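# Stand the bushing upright on the mat

## Task

Get the bushing resting upright on either of its end faces, entirely within the mat's area, with no other object on the mat and nothing tipped over (see the reference image named manual).

## Robot and tools

Robot: two arms, left_arm and right_arm, each ending in a five-finger hand. The left hand mirrors the right. Bases sit at about (+0.005, +0.475, 0) m for left_arm and (+0.028, -0.526, 0) m for right_arm, almost unrotated. A two-camera stand is fixed behind the arms.

Frames: the scene frame has its origin at table-top height, midway between the bases. +z is up, +x reaches out over the table, and +y points toward left_arm; these names do not match image sides. Reported hand positions, orientations and velocities are in each arm's own base frame. Fixed cameras and the table use the scene frame. Commanded offsets run along the current Hand target's own axes.

Hand point: it sits 0.15 m out from the wrist flange along the fingers and 0.05 m in front of the palm. +z runs along the straight fingers and +y out of the palm. For the right hand +x goes across the palm away from the thumb; for the left it goes toward the thumb. Straight fingertips reach 0.06-0.07 m past the point, with their centre lines 0.06 m toward -y. A wrist bracket sticks out on the little-finger side. With the fingers level, the wrist may dip 0.11 m (palm down) or 0.23 m (palm up) below the point and hit the table first.

The 28-number row, each value in [-1, 1], always holds both arms: left dx, dy, dz, rx, ry, rz, then left thumb_turn, thumb_bend, index, middle, ring, little, force_limit, speed; then the same fourteen for the right arm. The six pose values are an offset, not a pose, counted from that arm's Hand target when the action or move starts. 1.0 equals 0.6 m or 180 degrees, and rx, ry, rz form a single rotation vector. Six zeros ask the arm to go back to its Hand target. Hand values are absolute targets: -1 open/straight, +1 closed; thumb_turn -1 puts the thumb beside the palm, +1 in front. force_limit maps -1..+1 to about 0..10 N at the fingertip (0..15 N for the two thumb motors). speed rises linearly from near zero at -1 to full at +0.48 and stays full above. No value means "unchanged": resend the last executed eight hand numbers, or, if none were sent yet, hand_measured followed by hand_force_limit and hand_speed.

Tools:
- execute_actions(actions, cameras): actions is a list of actions; each action is up to 15 rows, one per 1/30 s step, and a short action repeats its final row. Each row is measured from the start of its action. Images return only when actions is empty or cameras requests them.
- move(target, speed, blend, stop_force, zero, blocking, cameras): target is one row or up to 15 rows, all offsets counted from the same starting Hand targets. speed in m/s, 0.002 to 3.6, default 0.25 (turning at twice that in rad/s). blend in m rounds corners in a list. stop_force in N, 3 to 120, stops an arm's path when its wrist sensor feels that push; zero (default true) re-zeroes before the move; blocking=false returns early and cannot go with stop_force. Paths are straight and ignore obstacles.
- wait(seconds 0 to 10, cameras), stop(cameras), zoom_image(camera, region [x0, y0, x1, y1] in pixels, at most 504 wide and high), show_instructions(), zero_wrist_force(arm), finished_scene(scene = current scene number).
Cameras: cam_head_left, cam_head_right, cam_high, cam_left_wrist, cam_right_wrist, each 672x504.

Results: end_effector_position (m), end_effector_quat_wxyz, velocities, Hand target (the commanded pose after clipping), Joint positions and torques, Wrist force and Wrist torque along the tool axes plus a line for the peak since last shown, hand_measured, hand_stopped_by (moving, target, force, stalled, fault) and hand_load_n (positive when the finger is pushed open). A move adds a "move:" line: done, off_target, moving, held or fault, with limits=paced (pose clipped) or limits=held. A hand that rests short of its Hand target stays short until the next command; send the gap as an offset. Motor temperature warnings appear as MOTOR HOT at 70 °C; at 85 °C the arm brakes for 30-60 s.

Control notes: orientation is clipped per step to within 32 degrees of the measured one; motion lags commands by roughly 0.09 or 0.17-0.22 s, and fast moves overshoot. A clearance check holds back commands bringing the arms too close, but not always. Fingers start only when their target changes by 0.002 or more. Grip with the thumb in front: objects 0.035-0.065 m thick, handles from 0.025 m. For gentle closing use speed -0.94 or below; to squeeze harder raise force_limit and send a target beyond hand_measured.

Avoid: the arms are stiff, so approach contacts slowly with stop_force; a net outside force near 150 N or joint contact torque at its limit (24.9 N m wrists, 133 N m others) freezes the arm for 10 s. Don't steer a path close to an arm's own base. Don't let the arms or hands press on each other. Don't drop the bushing from height, release it while moving, slam anything, or let any item leave the table. Loose objects can occasionally be nudged by outside pushes, so check before finishing.

Each tool is called after "Call:" as name(argument=value, ...), one argument or row to a line, values as JSON.

Reference images:

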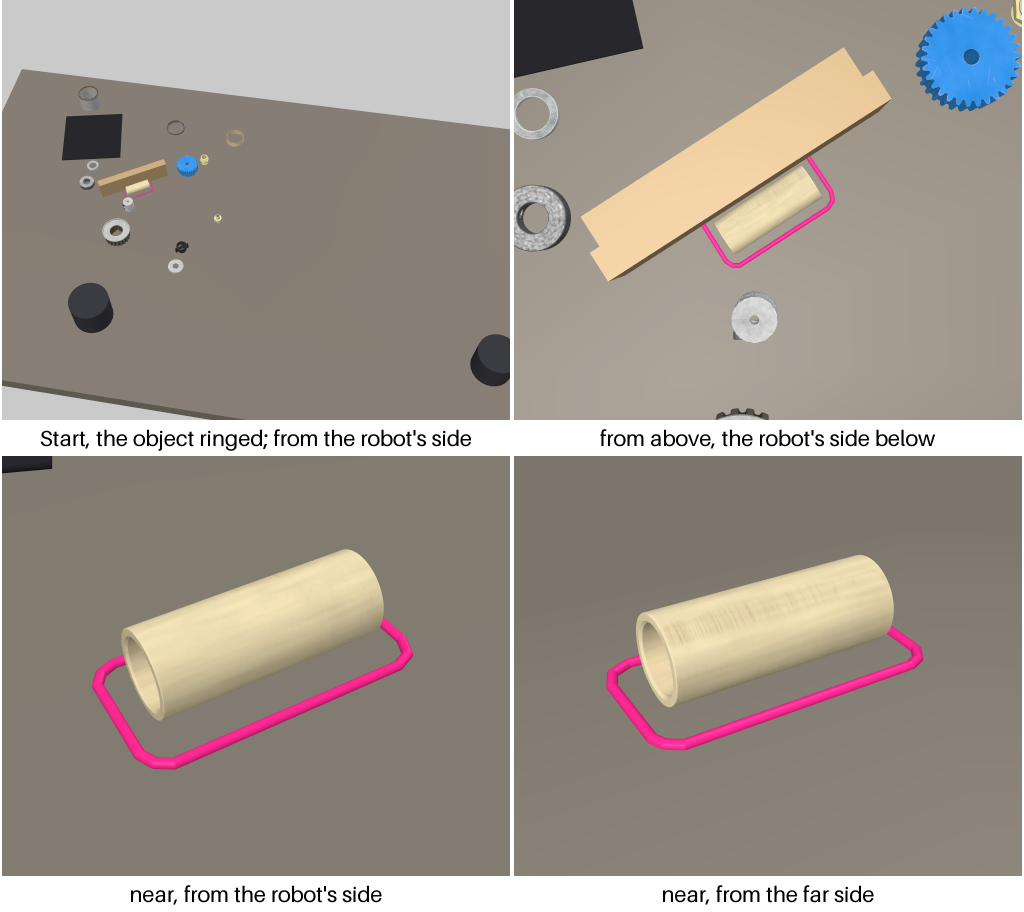

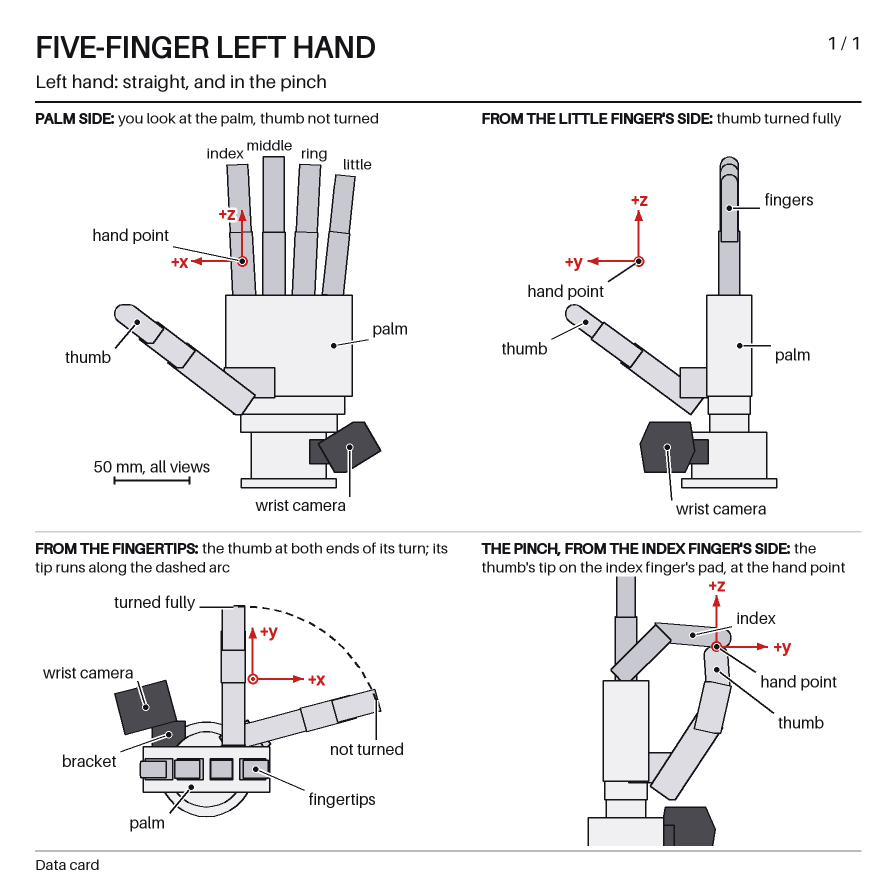

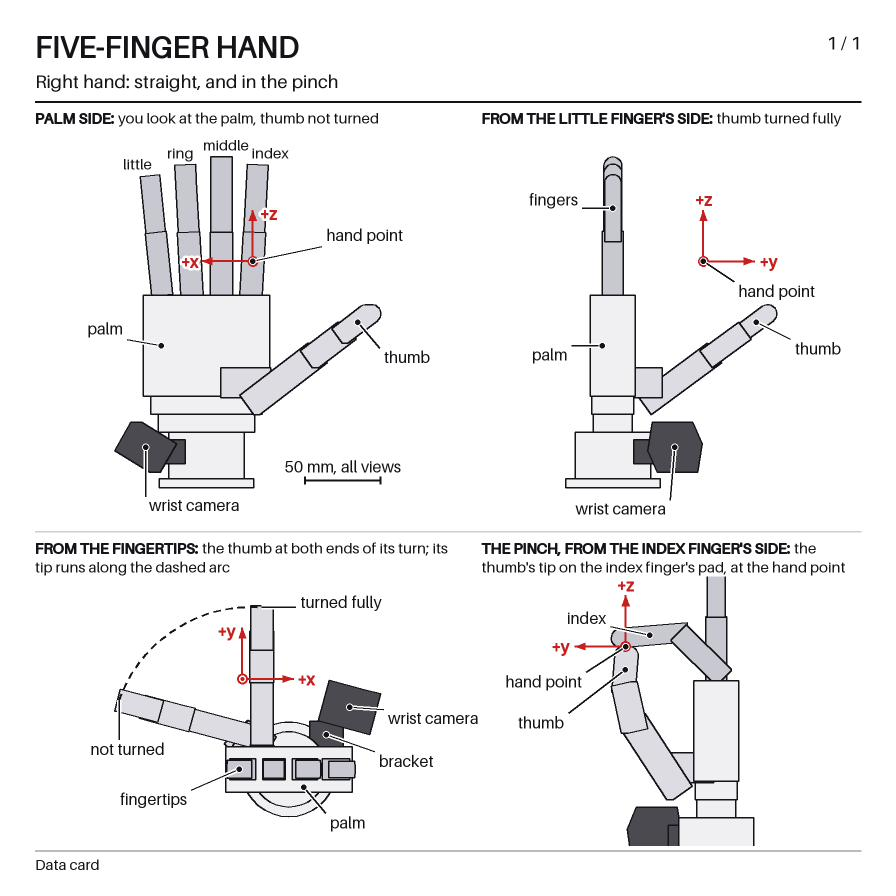

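## Session

Call:
execute_actions(
  actions=[],
)

Scene clock: 0.00 s.
left_arm: end_effector_position=(+0.6495, +0.1369, +0.1939) hand_measured=(-1.000, -1.000, -1.000, -1.000, -1.000, -1.000) hand_load_n=(+0.0, +0.0, +0.0, +0.0, +0.0, +0.0) hand_stopped_by=(target, target, target, target, target, target) hand_force_limit=0.00 hand_speed=-0.80 end_effector_quat_wxyz=(+0.024, +0.998, +0.050, -0.007) | right_arm: end_effector_position=(+0.6266, +0.3518, +0.1499) hand_measured=(-1.000, -1.000, -1.000, -1.000, -1.000, -1.000) hand_load_n=(+0.0, +0.0, -0.5, +0.0, +0.0, +0.0) hand_stopped_by=(target, target, target, target, target, target) hand_force_limit=0.00 hand_speed=-0.80 end_effector_quat_wxyz=(-0.391, +0.643, -0.641, -0.151)
Joint positions: left_arm=[3.671 -2.512 -0.565 1.472 -1.533 2.001] | right_arm=[0.024 -0.715 0.94 0.882 0.809 -2.933]
Joint velocities: within noise
Joint torques (N m): no reading
Motor temperatures (°C): left_arm=[25 23 29 48 40 41] | right_arm=[36 46 43 46 35 38]
Wrist force (N): no reading
Wrist torque (N m): no reading
Wrist force, peak (N): no reading
Hand target: left_arm +0.6495, +0.1369, +0.1939; +0.024, +0.998, +0.050, -0.007 | right_arm +0.6266, +0.3518, +0.1499; -0.391, +0.643, -0.641, -0.151

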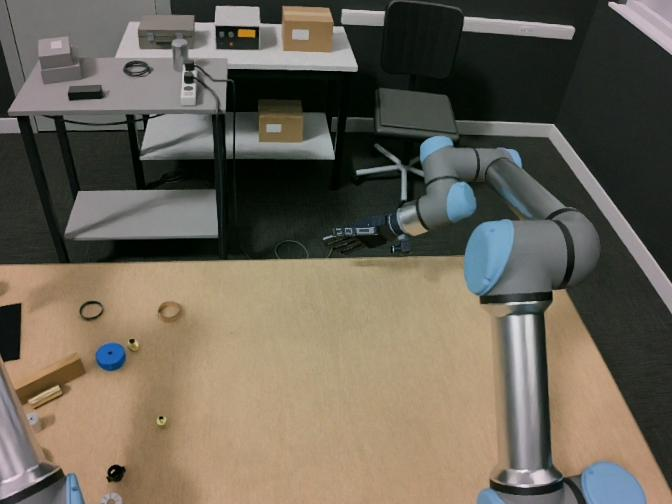

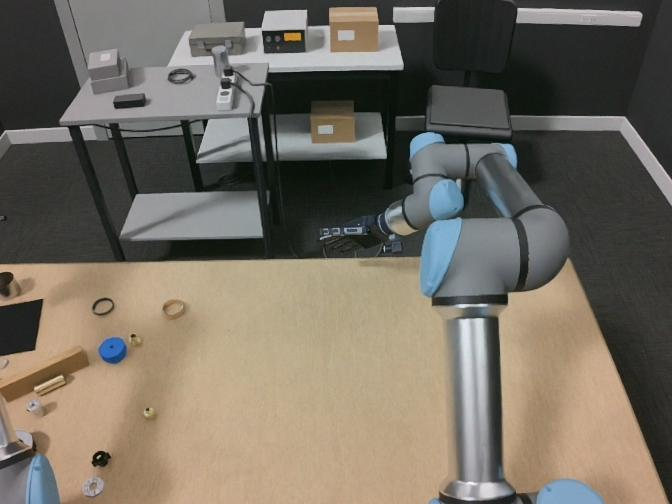

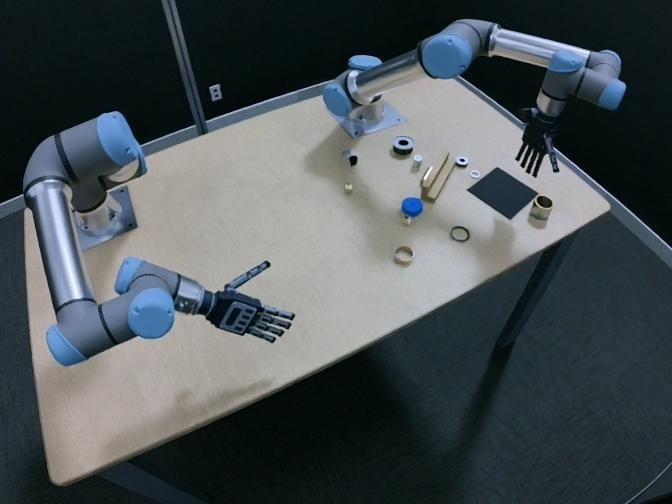

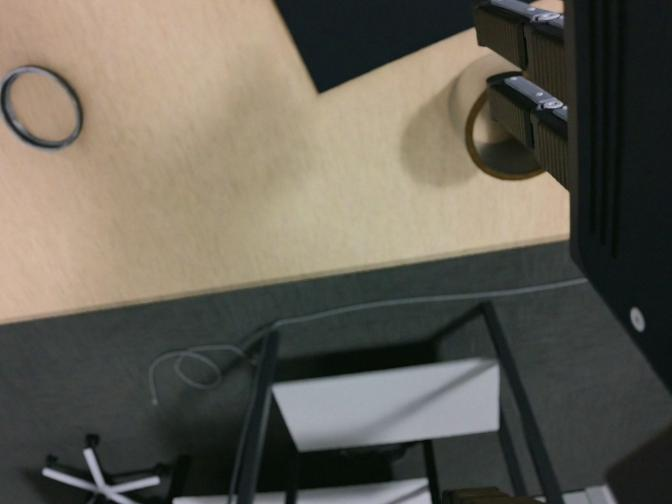

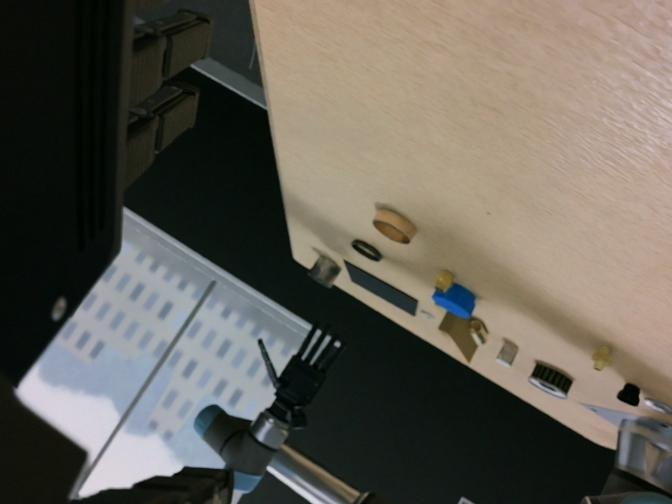

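Call:
move(
  target=[-0.517,0.295,-0.144,0,0,0,-1,-1,-1,-1,-1,-1,0,-0.8,0,0,0,0,0,0,-1,-1,-1,-1,-1,-1,0,-0.8],
  cameras=["cam_left_wrist","cam_high"],
)

Scene clock: 8.50 s.
left_arm: end_effector_position=(+0.3596, -0.0656, +0.2935) hand_measured=(-1.000, -1.000, -1.000, -1.000, -1.000, -1.000) hand_load_n=(+0.0, -0.5, +0.5, +0.0, +0.0, +0.0) hand_stopped_by=(target, target, target, target, target, target) hand_force_limit=0.00 hand_speed=-0.80 end_effector_quat_wxyz=(+0.025, +0.998, +0.050, -0.007) | right_arm: end_effector_position=(+0.6266, +0.3518, +0.1499) hand_measured=(-1.000, -1.000, -1.000, -1.000, -1.000, -1.000) hand_load_n=(-0.5, +0.0, +0.0, +0.0, +0.0, +0.0) hand_stopped_by=(target, target, target, target, target, target) hand_force_limit=0.00 hand_speed=-0.80 end_effector_quat_wxyz=(-0.391, +0.643, -0.641, -0.151)
Joint positions: left_arm=[3.574 -1.589 -1.679 1.667 -1.53 1.904] | right_arm=[0.024 -0.715 0.94 0.882 0.809 -2.933]
Joint torques (N m): left_arm=[9.64 25.63 13.11 -2.2 0.87 0.87] | right_arm=[0.52 -55.53 -18.53 1.4 -0.89 -0.1]
Wrist force (N): left_arm=[-0.3 -0.4 0.4] | right_arm=[0.3 0.2 -0.4]
Wrist torque (N m): left_arm=[-0.08 0.03 -0.06] | right_arm=[0.04 -0.04 0.02]
Wrist force, peak (N): left_arm=[-2.3 0.7 0.0] | right_arm=[-0.4 0.3 -0.8]
Hand target: left_arm +0.3595, -0.0656, +0.2936; +0.024, +0.998, +0.050, -0.007 | right_arm +0.6266, +0.3518, +0.1499; -0.391, +0.643, -0.641, -0.151
Off the commanded pose: left_arm 0.000 m, 0 deg | right_arm 0.000 m, 0 deg.
move: done
Images, in order (width x height): cam_high 672x504, cam_left_wrist 672x504.

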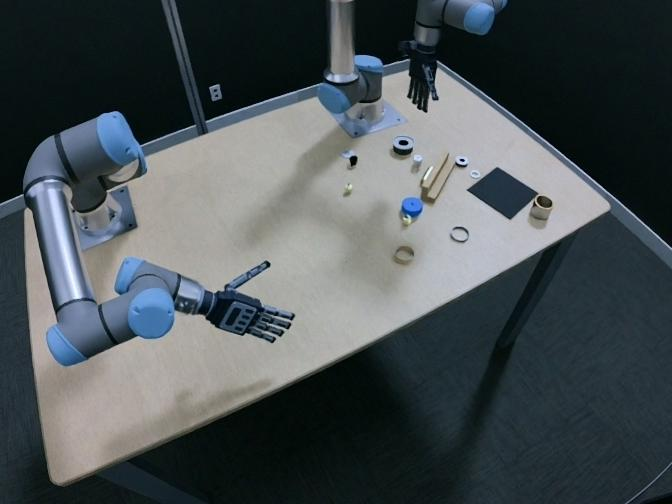

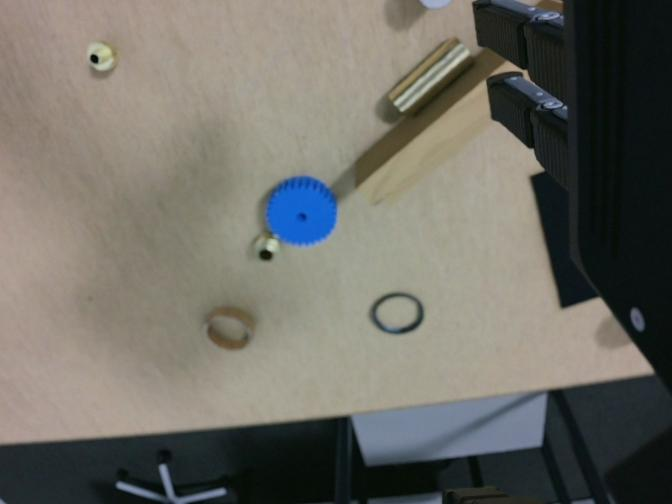

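Call:
move(
  target=[0.05,-0.102,0.13,0.0133,0.009,-0.1646,1,-1,-1,-1,-1,-1,0,0.3,0,0,0,0,0,0,-1,-1,-1,-1,-1,-1,0,-0.8],
  cameras=["cam_left_wrist","cam_high","cam_head_right"],
)

Call:
zoom_image(
  camera="cam_high",
  region=[380, 80, 620, 260],
)

Scene clock: 32.93 s.
left_arm: end_effector_position=(+0.3824, -0.0056, +0.2122) hand_measured=(+1.000, -1.000, -1.000, -1.000, -1.000, -1.000) hand_load_n=(+0.0, +0.0, +0.0, +0.0, +0.0, +0.0) hand_stopped_by=(target, target, target, target, target, target) hand_force_limit=0.00 hand_speed=0.30 end_effector_quat_wxyz=(+0.001, +0.953, +0.304, +0.000) | right_arm: end_effector_position=(+0.6266, +0.3518, +0.1499) hand_measured=(-1.000, -1.000, -1.000, -1.000, -1.000, -1.000) hand_load_n=(+0.0, +0.0, +0.0, +0.0, +0.0, +0.0) hand_stopped_by=(target, target, target, target, target, target) hand_force_limit=0.00 hand_speed=-0.80 end_effector_quat_wxyz=(-0.391, +0.643, -0.641, -0.151)
Joint positions: left_arm=[3.647 -1.623 -1.842 1.894 -1.569 1.459] | right_arm=[0.024 -0.715 0.94 0.882 0.809 -2.933]
Joint torques (N m): left_arm=[-10.92 24.81 27.22 -2.17 2.06 -1.29] | right_arm=[0.63 -55.85 -19.76 1.51 -0.98 -0.31]
Wrist force (N): left_arm=[-0.4 0.0 0.3] | right_arm=[0.0 0.2 -0.3]
Wrist torque (N m): left_arm=[0.04 0.04 -0.12] | right_arm=[0.03 0.00 0.01]
Wrist force, peak (N): left_arm=[-0.7 -0.3 0.8] | right_arm=[-0.4 0.4 -0.6]
Hand target: left_arm +0.3824, -0.0056, +0.2122; +0.001, +0.953, +0.304, +0.000 | right_arm +0.6266, +0.3518, +0.1499; -0.391, +0.643, -0.641, -0.151
Off the commanded pose: left_arm 0.000 m, 0 deg | right_arm 0.000 m, 0 deg.
move: done
Images, in order (width x height): cam_head_right 672x504, cam_high 672x504, cam_left_wrist 672x504.

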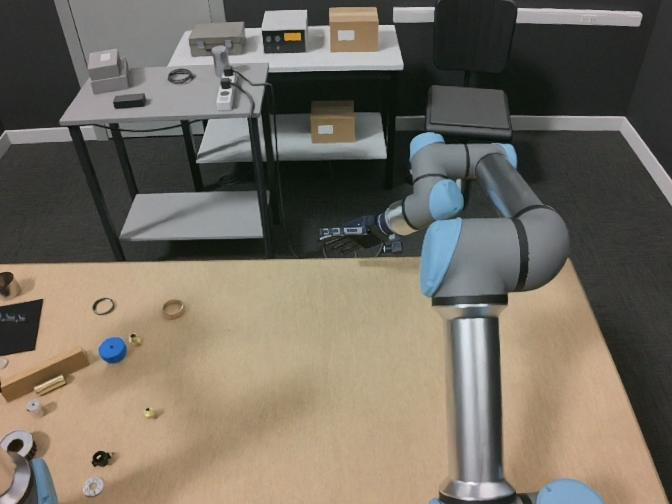

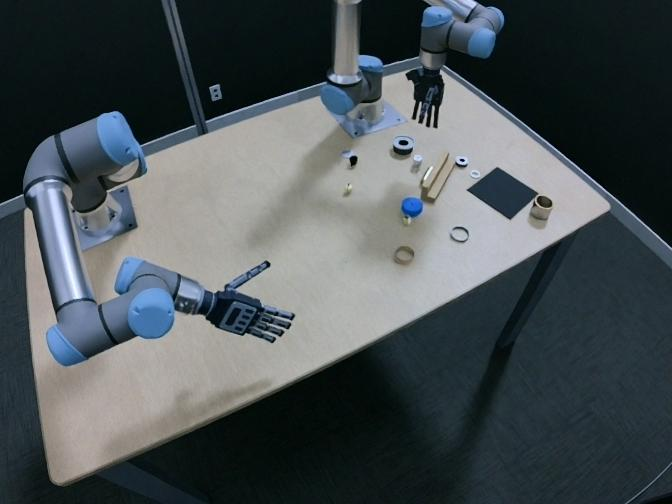

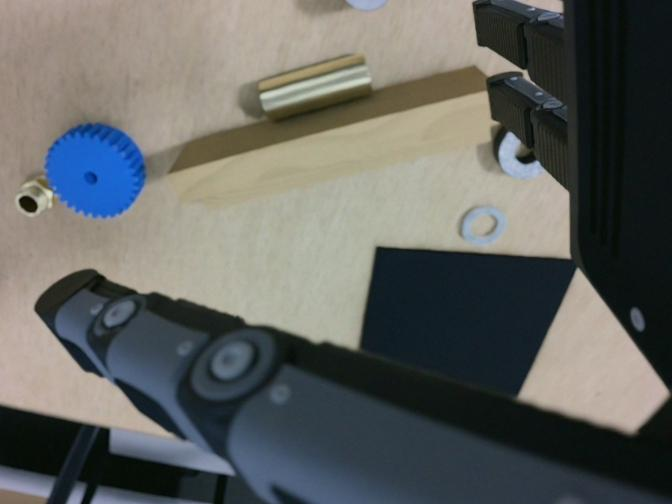

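Scaled by 2.100 from the camera's 672x504 image, which has a finer 960x720 frame.

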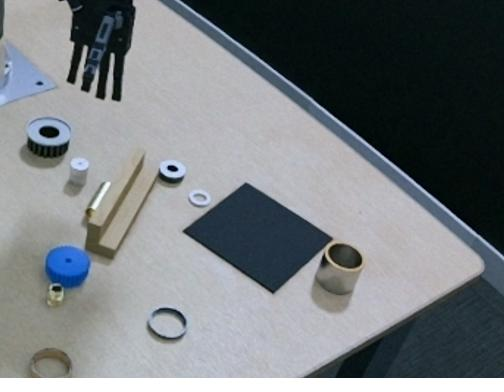

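Call:
move(
  target=[-0.03,0,0.083,0.238,0.238,0.458,1,-1,0,0,0.5,0.5,0,0.3,0,0,0,0,0,0,-1,-1,-1,-1,-1,-1,0,-0.8],
  cameras=["cam_left_wrist","cam_high","cam_head_right"],
  speed=0.5,
)

Call:
zoom_image(
  camera="cam_high",
  region=[360, 70, 500, 220],
)

Scene clock: 57.13 s.
left_arm: end_effector_position=(+0.3678, -0.0160, +0.1624) hand_measured=(+1.000, -1.000, +0.000, +0.000, +0.500, +0.500) hand_load_n=(+0.0, +0.0, +0.0, +0.0, +0.0, +0.0) hand_stopped_by=(target, target, target, target, target, target) hand_force_limit=0.00 hand_speed=0.30 end_effector_quat_wxyz=(-0.410, +0.788, -0.407, +0.212) end_effector_velocity=(+0.000, +0.000, +0.001) end_effector_angular_velocity=(+0.004, +0.000, -0.003) | right_arm: end_effector_position=(+0.6266, +0.3518, +0.1499) hand_measured=(-1.000, -1.000, -1.000, -1.000, -1.000, -1.000) hand_load_n=(+0.0, +0.0, +0.0, +0.0, +0.0, +0.0) hand_stopped_by=(target, target, target, target, target, target) hand_force_limit=0.00 hand_speed=-0.80 end_effector_quat_wxyz=(-0.391, +0.643, -0.641, -0.151)
Joint positions: left_arm=[3.363 -1.281 -2.212 2.843 -1.891 2.905] | right_arm=[0.024 -0.715 0.94 0.882 0.809 -2.933]
Joint velocities: left_arm=[0 0 0.001 0.001 0 0.005] | right_arm=[within noise]
Joint torques (N m): left_arm=[-11.1 5.59 23.3 0.75 -0.65 0.78] | right_arm=[0.64 -55.65 -20.38 1.6 -1 -0.27]
Wrist force (N): left_arm=[0.3 0.9 -0.9] | right_arm=[-0.2 0.4 -0.1]
Wrist torque (N m): left_arm=[0.26 -0.05 0.02] | right_arm=[0.05 0.02 0.01]
Wrist force, peak (N): left_arm=[0.0 1.7 -1.0] | right_arm=[0.1 0.7 -0.4]
Hand target: left_arm +0.3678, -0.0161, +0.1624; -0.410, +0.788, -0.407, +0.212 | right_arm +0.6266, +0.3518, +0.1499; -0.391, +0.643, -0.641, -0.151
Off the commanded pose: left_arm 0.000 m, 0 deg | right_arm 0.000 m, 0 deg.
move: done
Images, in order (width x height): cam_head_right 672x504, cam_high 672x504, cam_left_wrist 672x504.

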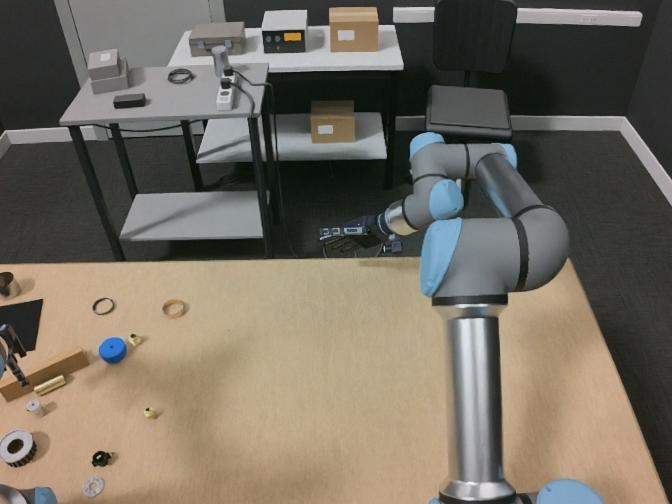

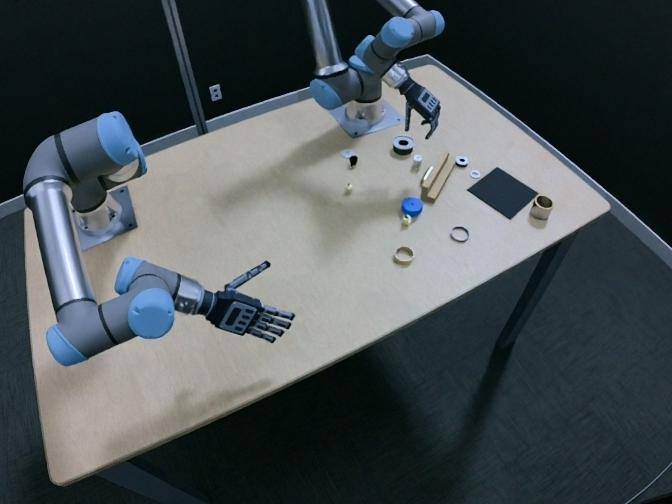

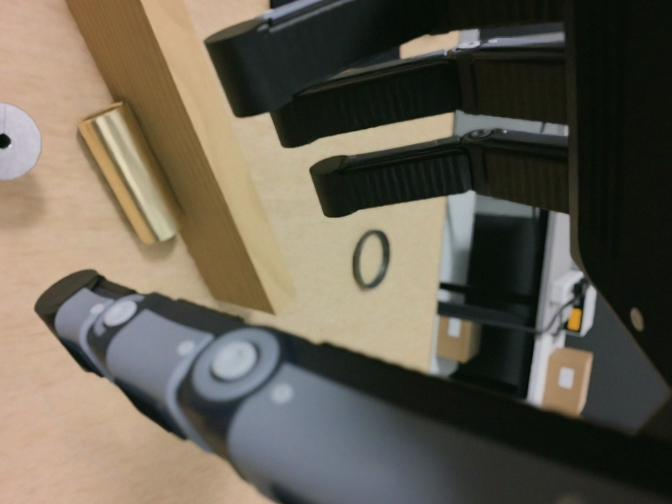

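Scaled by 3.360 from the camera's 672x504 image, which has a finer 960x720 frame.

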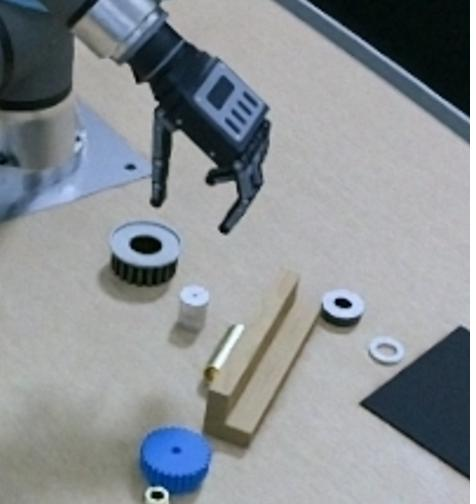

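Call:
move(
  target=[-0.015,0.0757,0.0877,0,0,0,1,-1,0,0,0.5,0.5,0,0.3,0,0,0,0,0,0,-1,-1,-1,-1,-1,-1,0,-0.8],
  cameras=["cam_left_wrist","cam_high"],
)

Call:
zoom_image(
  camera="cam_high",
  region=[380, 100, 480, 220],
)

Scene clock: 62.03 s.
left_arm: end_effector_position=(+0.3765, +0.0010, +0.0951) hand_measured=(+1.000, -1.000, +0.000, +0.000, +0.500, +0.500) hand_load_n=(+0.0, +0.0, +0.0, +0.0, +0.0, +0.0) hand_stopped_by=(target, target, target, target, target, target) hand_force_limit=0.00 hand_speed=0.30 end_effector_quat_wxyz=(-0.410, +0.788, -0.407, +0.212) end_effector_velocity=(+0.001, +0.000, +0.000) end_effector_angular_velocity=(+0.000, -0.003, +0.000) | right_arm: end_effector_position=(+0.6266, +0.3518, +0.1499) hand_measured=(-1.000, -1.000, -1.000, -1.000, -1.000, -1.000) hand_load_n=(+0.0, +0.0, +0.0, +0.0, +0.0, +0.0) hand_stopped_by=(target, target, target, target, target, target) hand_force_limit=0.00 hand_speed=-0.80 end_effector_quat_wxyz=(-0.391, +0.643, -0.641, -0.151)
Joint positions: left_arm=[3.439 -1.376 -2.335 3.074 -1.83 2.953] | right_arm=[0.024 -0.715 0.94 0.882 0.809 -2.933]
Joint velocities: left_arm=[0 0 -0.001 0.005 0.001 0] | right_arm=[within noise]
Joint torques (N m): left_arm=[-7.87 1.27 19.6 0.74 -1.4 -1.5] | right_arm=[0.5 -57.11 -21.68 1.62 -0.9 -0.15]
Wrist force (N): left_arm=[0.0 1.1 -0.8] | right_arm=[-0.2 0.3 -0.2]
Wrist torque (N m): left_arm=[0.23 0.01 -0.02] | right_arm=[0.04 0.04 0.00]
Wrist force, peak (N): left_arm=[-0.7 2.2 -0.1] | right_arm=[-0.1 0.4 -0.7]
Hand target: left_arm +0.3765, +0.0010, +0.0950; -0.410, +0.788, -0.407, +0.212 | right_arm +0.6266, +0.3518, +0.1499; -0.391, +0.643, -0.641, -0.151
Off the commanded pose: left_arm 0.000 m, 0 deg | right_arm 0.000 m, 0 deg.
move: done
Images, in order (width x height): cam_high 672x504, cam_left_wrist 672x504.

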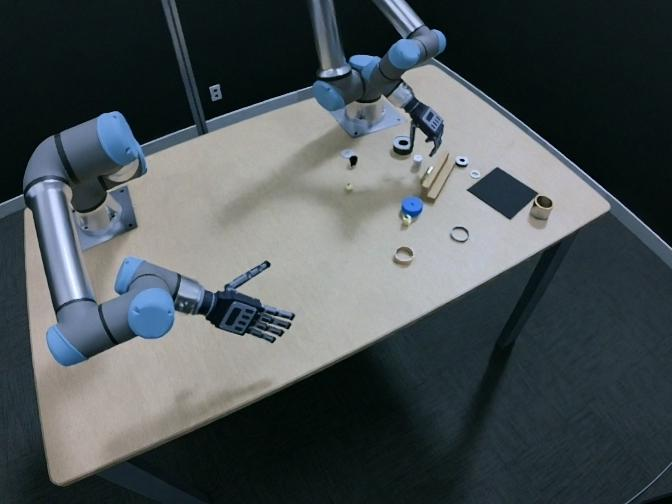

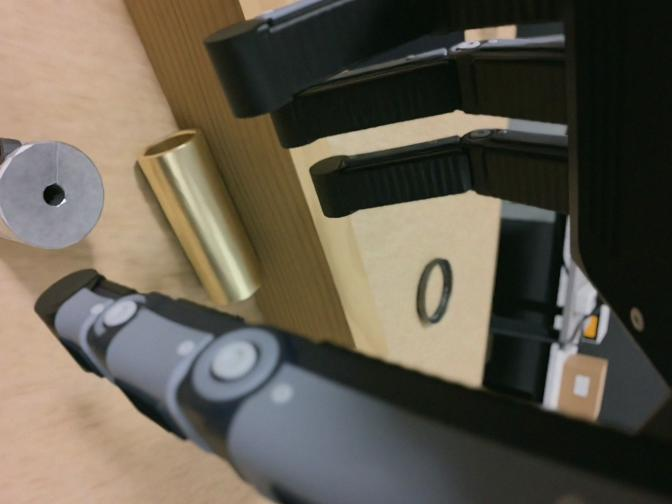

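Scaled by 4.200 from the camera's 672x504 image, which has a finer 960x720 frame.

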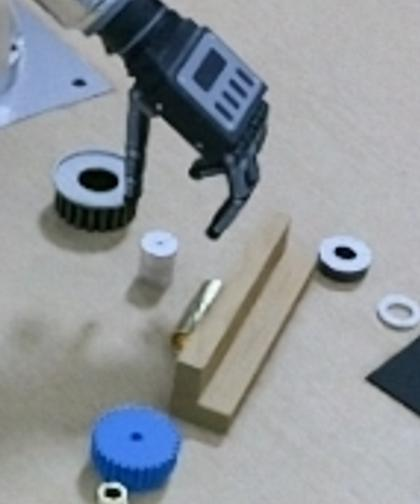

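Call:
move(
  target=[-0.085,0.0237,-0.0773,-0.3056,0,0,-1,-1,-1,-1,-1,-1,0,0.3,0,0,0,0,0,0,-1,-1,-1,-1,-1,-1,0,-0.8],
  cameras=["cam_left_wrist","cam_high"],
)

Call:
zoom_image(
  camera="cam_high",
  region=[380, 100, 480, 220],
)

Scene clock: 75.13 s.
left_arm: end_effector_position=(+0.3252, +0.0125, +0.1068) hand_measured=(-1.000, -1.000, -1.000, -0.956, -1.000, -1.000) hand_load_n=(+0.0, +0.0, +0.0, -22.5, +0.0, +0.0) hand_stopped_by=(target, target, target, target, target, target) hand_force_limit=0.00 hand_speed=0.30 end_effector_quat_wxyz=(-0.100, +0.883, -0.455, +0.052) | right_arm: end_effector_position=(+0.6266, +0.3518, +0.1499) hand_measured=(-1.000, -1.000, -1.000, -1.000, -1.000, -1.000) hand_load_n=(+0.0, +0.0, +0.0, +0.0, +0.0, +0.0) hand_stopped_by=(target, target, target, target, target, target) hand_force_limit=0.00 hand_speed=-0.80 end_effector_quat_wxyz=(-0.391, +0.643, -0.641, -0.151)
Joint positions: left_arm=[3.711 -1.668 -2.007 2.329 -1.58 3.093] | right_arm=[0.024 -0.715 0.94 0.882 0.809 -2.933]
Joint torques (N m): left_arm=[0.31 17.04 15.43 3.31 0.16 -0.22] | right_arm=[0.79 -57.19 -21.68 1.68 -0.84 -0.23]
Wrist force (N): left_arm=[-5.7 20.3 -16.4] | right_arm=[-0.3 0.6 -0.3]
Wrist torque (N m): left_arm=[0.67 -0.60 -0.77] | right_arm=[0.10 0.05 0.00]
Wrist force, peak (N): left_arm=[7.1 -28.2 -132.0] | right_arm=[-0.1 0.8 -0.1]
Hand target: left_arm +0.3252, +0.0125, +0.1068; -0.100, +0.883, -0.455, +0.052 (not the last commanded pose) | right_arm +0.6266, +0.3518, +0.1499; -0.391, +0.643, -0.641, -0.151
Off the commanded pose: left_arm 0.016 m, 13 deg | right_arm 0.000 m, 0 deg.
FORCE FAULT: contact force on the left arm reached its limit, and that arm stopped. The contact can be on any part of that arm, not only on its tool. That arm's remaining commands of this call were not run. That arm is still stopped at the end of this call. That arm stays stopped for about 9 more seconds. Until then a move that you send moves the other arm only, and its call returns only when the move has ended. Once the stop has ended, the next robot result says so. If the stop ends while you think or write, that arm runs what you send next, counted from a new Hand target: where the arm stands when the stop ends. While its stop runs, that arm, its gripper or tool too, takes no new command. Until it ends, the stop uses up actions while you think or wait. An arm that is not stopped still takes commands.
move: fault (left_arm)
Images, in order (width x height): cam_high 672x504, cam_left_wrist 672x504.

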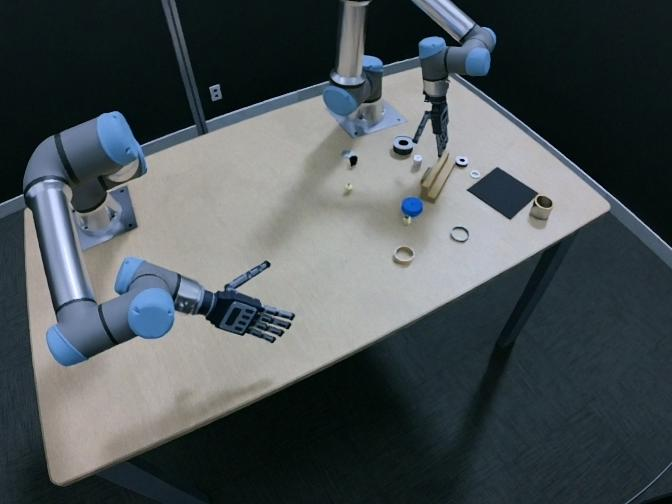

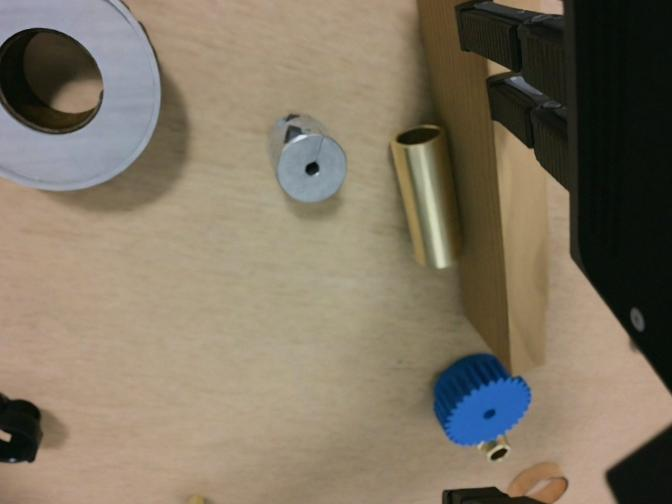

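Scaled by 4.200 from the camera's 672x504 image, which has a finer 960x720 frame.

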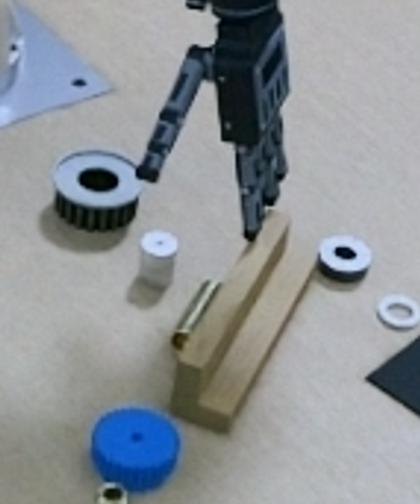

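Call:
wait(
  seconds=7,
)

Call:
move(
  target=[0,0.0225,-0.125,-0.072,0,0,-1,-1,-1,-1,-1,-1,0,0.3,0,0,0,0,0,0,-1,-1,-1,-1,-1,-1,0,-0.8],
  cameras=["cam_left_wrist","cam_high"],
)

Scene clock: 83.90 s.
left_arm: end_effector_position=(+0.3252, +0.0125, +0.1068) hand_measured=(-1.000, -1.000, -1.000, -0.956, -1.000, -1.000) hand_load_n=(+0.0, +0.0, +0.0, -22.5, +0.0, +0.0) hand_stopped_by=(target, target, target, target, target, target) hand_force_limit=0.00 hand_speed=0.30 end_effector_quat_wxyz=(-0.100, +0.883, -0.455, +0.052) | right_arm: end_effector_position=(+0.6266, +0.3518, +0.1499) hand_measured=(-1.000, -1.000, -1.000, -1.000, -1.000, -1.000) hand_load_n=(-0.5, +0.0, +0.0, +0.0, +0.0, -0.5) hand_stopped_by=(target, target, target, target, target, target) hand_force_limit=0.00 hand_speed=-0.80 end_effector_quat_wxyz=(-0.391, +0.643, -0.641, -0.151)
Joint positions: left_arm=[3.711 -1.668 -2.007 2.329 -1.58 3.093] | right_arm=[0.024 -0.715 0.94 0.882 0.809 -2.933]
Joint torques (N m): left_arm=[-0.12 17.07 14.56 3.25 0.25 -0.04] | right_arm=[1.41 -57.97 -22.76 1.82 -0.97 -0.29]
Wrist force (N): left_arm=[-6.1 20.0 -16.8] | right_arm=[0.0 0.2 -0.5]
Wrist torque (N m): left_arm=[0.64 -0.55 -0.78] | right_arm=[0.05 0.02 0.00]
Wrist force, peak (N): left_arm=[-5.7 20.3 -18.2] | right_arm=[0.2 0.5 -0.7]
Hand target: left_arm +0.3252, +0.0125, +0.1068; -0.100, +0.883, -0.455, +0.052 (not the last commanded pose) | right_arm +0.6266, +0.3518, +0.1499; -0.391, +0.643, -0.641, -0.151
Off the commanded pose: left_arm 0.016 m, 13 deg | right_arm 0.000 m, 0 deg.
FORCE FAULT, CONTINUED: the left arm was still stopped when this call began, by the force fault that an earlier result reported. Since the last result the stop counts as 18 of the actions that you can send in this scene. That arm is still stopped at the end of this call. That arm stays stopped for about 1 more second. If the stop ends while you think or write, that arm runs what you send next, counted from a new Hand target: where the arm stands when the stop ends. While its stop runs, that arm, its gripper or tool too, takes no new command.
wait: 7.00 s; at rest from the start

Scene clock: 84.40 s.
left_arm: end_effector_position=(+0.3252, +0.0125, +0.1068) hand_measured=(-1.000, -1.000, -1.000, -0.956, -1.000, -1.000) hand_load_n=(+0.0, +0.0, +0.0, -22.5, +0.0, +0.0) hand_stopped_by=(target, target, target, target, target, target) hand_force_limit=0.00 hand_speed=0.30 end_effector_quat_wxyz=(-0.100, +0.883, -0.455, +0.052) | right_arm: end_effector_position=(+0.6266, +0.3518, +0.1499) hand_measured=(-1.000, -1.000, -1.000, -1.000, -1.000, -1.000) hand_load_n=(+0.0, +0.0, +0.0, +0.0, +0.0, +0.0) hand_stopped_by=(target, target, target, target, target, target) hand_force_limit=0.00 hand_speed=-0.80 end_effector_quat_wxyz=(-0.391, +0.643, -0.641, -0.151)
Joint positions: left_arm=[3.711 -1.668 -2.007 2.329 -1.58 3.093] | right_arm=[0.024 -0.715 0.94 0.882 0.809 -2.933]
Joint torques (N m): left_arm=[0.18 17.63 15.57 3.22 0.14 0] | right_arm=[0.55 -58.35 -22.45 1.74 -1 -0.25]
Wrist force (N): left_arm=[-5.4 20.1 -17.1] | right_arm=[-0.3 0.3 -0.3]
Wrist torque (N m): left_arm=[0.63 -0.63 -0.75] | right_arm=[0.06 0.04 0.00]
Wrist force, peak (N): left_arm=[-5.6 20.2 -18.0] | right_arm=[-0.4 0.5 -0.5]
Hand target: left_arm +0.3252, +0.0125, +0.1068; -0.100, +0.883, -0.455, +0.052 (not the last commanded pose) | right_arm +0.6266, +0.3518, +0.1499; -0.391, +0.643, -0.641, -0.151
Off the commanded pose: right_arm 0.000 m, 0 deg.
FORCE FAULT, CONTINUED: the left arm was still stopped when this call began, by the force fault that an earlier result reported. That arm ran no command of this call. That arm is still stopped at the end of this call. That arm stays stopped for about 1 more second. If the stop ends while you think or write, that arm runs what you send next, counted from a new Hand target: where the arm stands when the stop ends. While its stop runs, that arm, its gripper or tool too, takes no new command.
move: done (right_arm), not run (left_arm; its earlier fault stop)
Images, in order (width x height): cam_high 672x504, cam_left_wrist 672x504.

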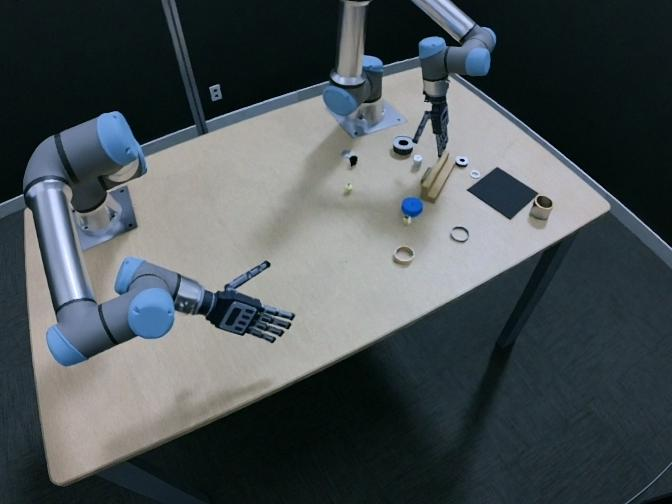

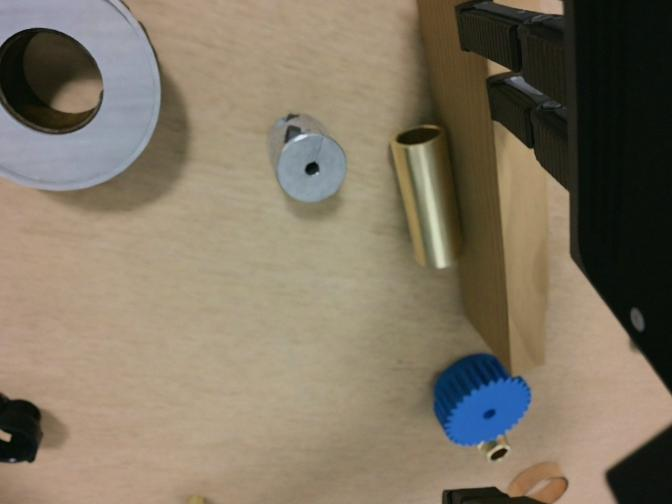

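Call:
wait(
  seconds=0.5,
)

Call:
move(
  target=[0,0.0225,-0.125,-0.072,0,0,-1,-1,-1,-1,-1,-1,0,0.3,0,0,0,0,0,0,-1,-1,-1,-1,-1,-1,0,-0.8],
  cameras=["cam_left_wrist"],
)

Scene clock: 85.70 s.
left_arm: end_effector_position=(+0.3252, +0.0125, +0.1068) hand_measured=(-1.000, -1.000, -1.000, -0.956, -1.000, -1.000) hand_load_n=(+0.0, +0.0, +0.0, -22.0, +0.0, +0.0) hand_stopped_by=(target, target, target, target, target, target) hand_force_limit=0.00 hand_speed=0.30 end_effector_quat_wxyz=(-0.100, +0.883, -0.455, +0.052) | right_arm: end_effector_position=(+0.6266, +0.3518, +0.1499) hand_measured=(-1.000, -1.000, -1.000, -1.000, -1.000, -1.000) hand_load_n=(+0.0, +0.0, +0.0, +0.0, +0.0, +0.0) hand_stopped_by=(target, target, target, target, target, target) hand_force_limit=0.00 hand_speed=-0.80 end_effector_quat_wxyz=(-0.391, +0.643, -0.641, -0.151)
Joint positions: left_arm=[3.711 -1.668 -2.007 2.329 -1.58 3.093] | right_arm=[0.024 -0.715 0.94 0.882 0.809 -2.933]
Joint torques (N m): left_arm=[-0.43 17.09 15.25 5.81 0.05 -0.3] | right_arm=[0.95 -58.29 -23.88 1.93 -1.08 -0.38]
Wrist force (N): left_arm=[-6.0 20.0 -17.1] | right_arm=[0.0 0.2 -0.3]
Wrist torque (N m): left_arm=[0.65 -0.53 -0.78] | right_arm=[0.04 -0.01 0.01]
Wrist force, peak (N): left_arm=[-5.9 20.3 -17.4] | right_arm=[-0.4 0.0 -0.7]
Hand target: left_arm +0.3252, +0.0125, +0.1068; -0.100, +0.883, -0.455, +0.052 (not the last commanded pose) | right_arm +0.6266, +0.3518, +0.1499; -0.391, +0.643, -0.641, -0.151
Off the commanded pose: right_arm 0.000 m, 0 deg.
FORCE FAULT, CONTINUED: the left arm's stop, for the force fault that an earlier result reported, is over. During its stop the left arm's controller moved it back a little. That arm's target is now where it stood when the stop ended, not its last command. That arm accepts commands again.
wait: 0.50 s; at rest from the start

Scene clock: 86.63 s.
left_arm: end_effector_position=(+0.3007, -0.0047, +0.1768) hand_measured=(-1.000, -1.000, -1.000, -0.960, -1.000, -1.000) hand_load_n=(+0.0, +0.0, +0.0, +0.0, +0.0, +0.0) hand_stopped_by=(target, target, target, target, target, target) hand_force_limit=0.00 hand_speed=0.30 end_effector_quat_wxyz=(+0.001, +0.889, -0.458, +0.001) end_effector_velocity=(-0.001, +0.000, +0.001) end_effector_angular_velocity=(-0.004, +0.004, +0.002) | right_arm: end_effector_position=(+0.6266, +0.3518, +0.1499) hand_measured=(-1.000, -1.000, -1.000, -1.000, -1.000, -1.000) hand_load_n=(-0.5, +0.0, +0.0, +0.0, +0.0, +0.0) hand_stopped_by=(target, target, target, target, target, target) hand_force_limit=0.00 hand_speed=-0.80 end_effector_quat_wxyz=(-0.391, +0.643, -0.641, -0.151)
Joint positions: left_arm=[3.715 -1.687 -1.868 1.984 -1.569 3.097] | right_arm=[0.024 -0.715 0.94 0.882 0.809 -2.933]
Joint velocities: left_arm=[0.002 0.001 0 -0.006 0.001 0] | right_arm=[within noise]
Joint torques (N m): left_arm=[0.52 27.59 11.52 -3.6 -1.71 -0.67] | right_arm=[0.42 -58.28 -24.01 1.82 -1.04 -0.36]
Wrist force (N): left_arm=[-0.6 0.1 0.1] | right_arm=[-0.1 0.0 -0.6]
Wrist torque (N m): left_arm=[0.08 0.09 -0.08] | right_arm=[0.04 0.01 -0.01]
Wrist force, peak (N): left_arm=[-5.7 19.9 -16.9] | right_arm=[-0.2 0.3 -0.6]
Hand target: left_arm +0.3007, -0.0048, +0.1769; +0.001, +0.889, -0.458, +0.001 | right_arm +0.6266, +0.3518, +0.1499; -0.391, +0.643, -0.641, -0.151
Off the commanded pose: left_arm 0.000 m, 0 deg | right_arm 0.000 m, 0 deg.
move: done
Images, in order (width x height): cam_left_wrist 672x504.

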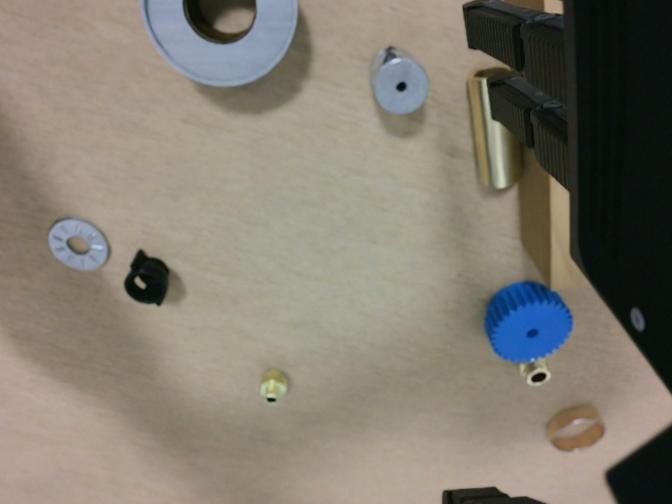

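Call:
move(
  target=[-0.0133,-0.0367,0.11,0,0,0,-1,-1,-1,-1,-1,-1,0,0.3,0,0,0,0,0,0,-1,-1,-1,-1,-1,-1,0,-0.8],
  cameras=["cam_left_wrist","cam_high"],
)

Call:
zoom_image(
  camera="cam_high",
  region=[390, 110, 490, 210],
)

Scene clock: 92.70 s.
left_arm: end_effector_position=(+0.3140, +0.0144, +0.1109) hand_measured=(-1.000, -1.000, -1.000, -0.960, -1.000, -1.000) hand_load_n=(+0.0, +0.0, +0.0, +0.0, +0.0, +0.0) hand_stopped_by=(target, target, target, target, target, target) hand_force_limit=0.00 hand_speed=0.30 end_effector_quat_wxyz=(+0.001, +0.889, -0.458, +0.001) | right_arm: end_effector_position=(+0.6266, +0.3518, +0.1499) hand_measured=(-1.000, -1.000, -1.000, -1.000, -1.000, -1.000) hand_load_n=(+0.0, +0.0, +0.0, +0.0, +0.0, +0.0) hand_stopped_by=(target, target, target, target, target, target) hand_force_limit=0.00 hand_speed=-0.80 end_effector_quat_wxyz=(-0.391, +0.643, -0.641, -0.151)
Joint positions: left_arm=[3.742 -1.805 -1.917 2.15 -1.569 3.124] | right_arm=[0.024 -0.715 0.94 0.882 0.809 -2.933]
Joint torques (N m): left_arm=[-11.22 15.48 24.05 -1.26 1.76 -1.77] | right_arm=[0.53 -58.9 -23.54 1.87 -1.23 -0.27]
Wrist force (N): left_arm=[-0.2 0.0 0.3] | right_arm=[-0.2 0.2 -0.3]
Wrist torque (N m): left_arm=[0.02 0.06 -0.02] | right_arm=[0.03 0.02 0.00]
Wrist force, peak (N): left_arm=[-1.0 -0.5 1.3] | right_arm=[0.0 0.5 -0.6]
Hand target: left_arm +0.3140, +0.0144, +0.1108; +0.001, +0.889, -0.458, +0.001 | right_arm +0.6266, +0.3518, +0.1499; -0.391, +0.643, -0.641, -0.151
Off the commanded pose: left_arm 0.000 m, 0 deg | right_arm 0.000 m, 0 deg.
move: done
Images, in order (width x height): cam_high 672x504, cam_left_wrist 672x504.

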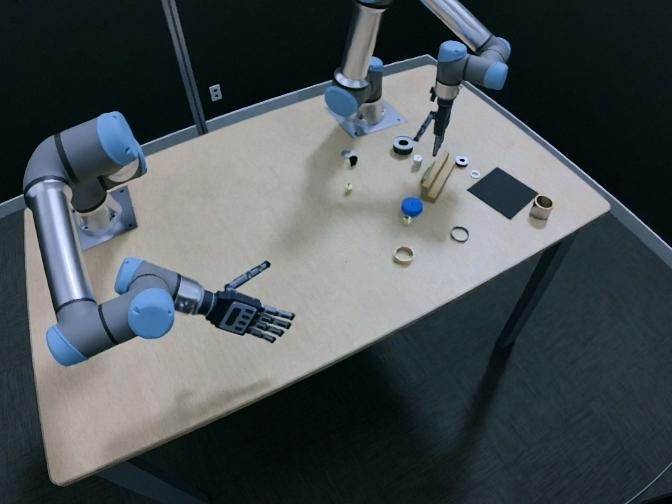

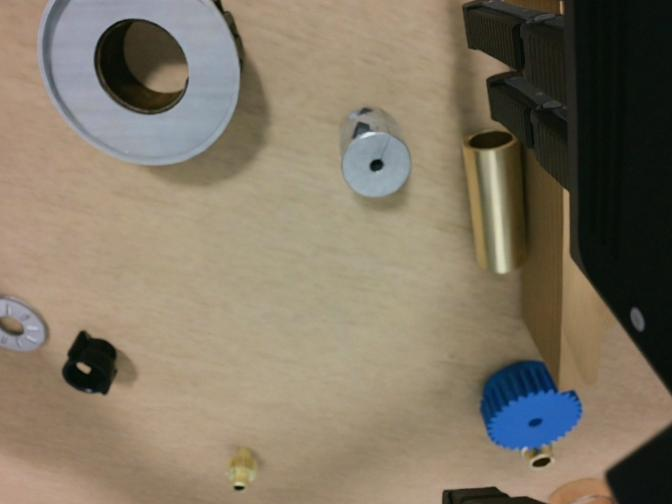

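Scaled by 5.040 from the camera's 672x504 image, which has a finer 960x720 frame.

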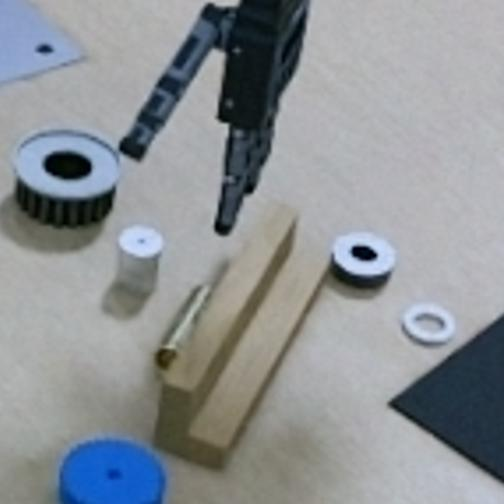

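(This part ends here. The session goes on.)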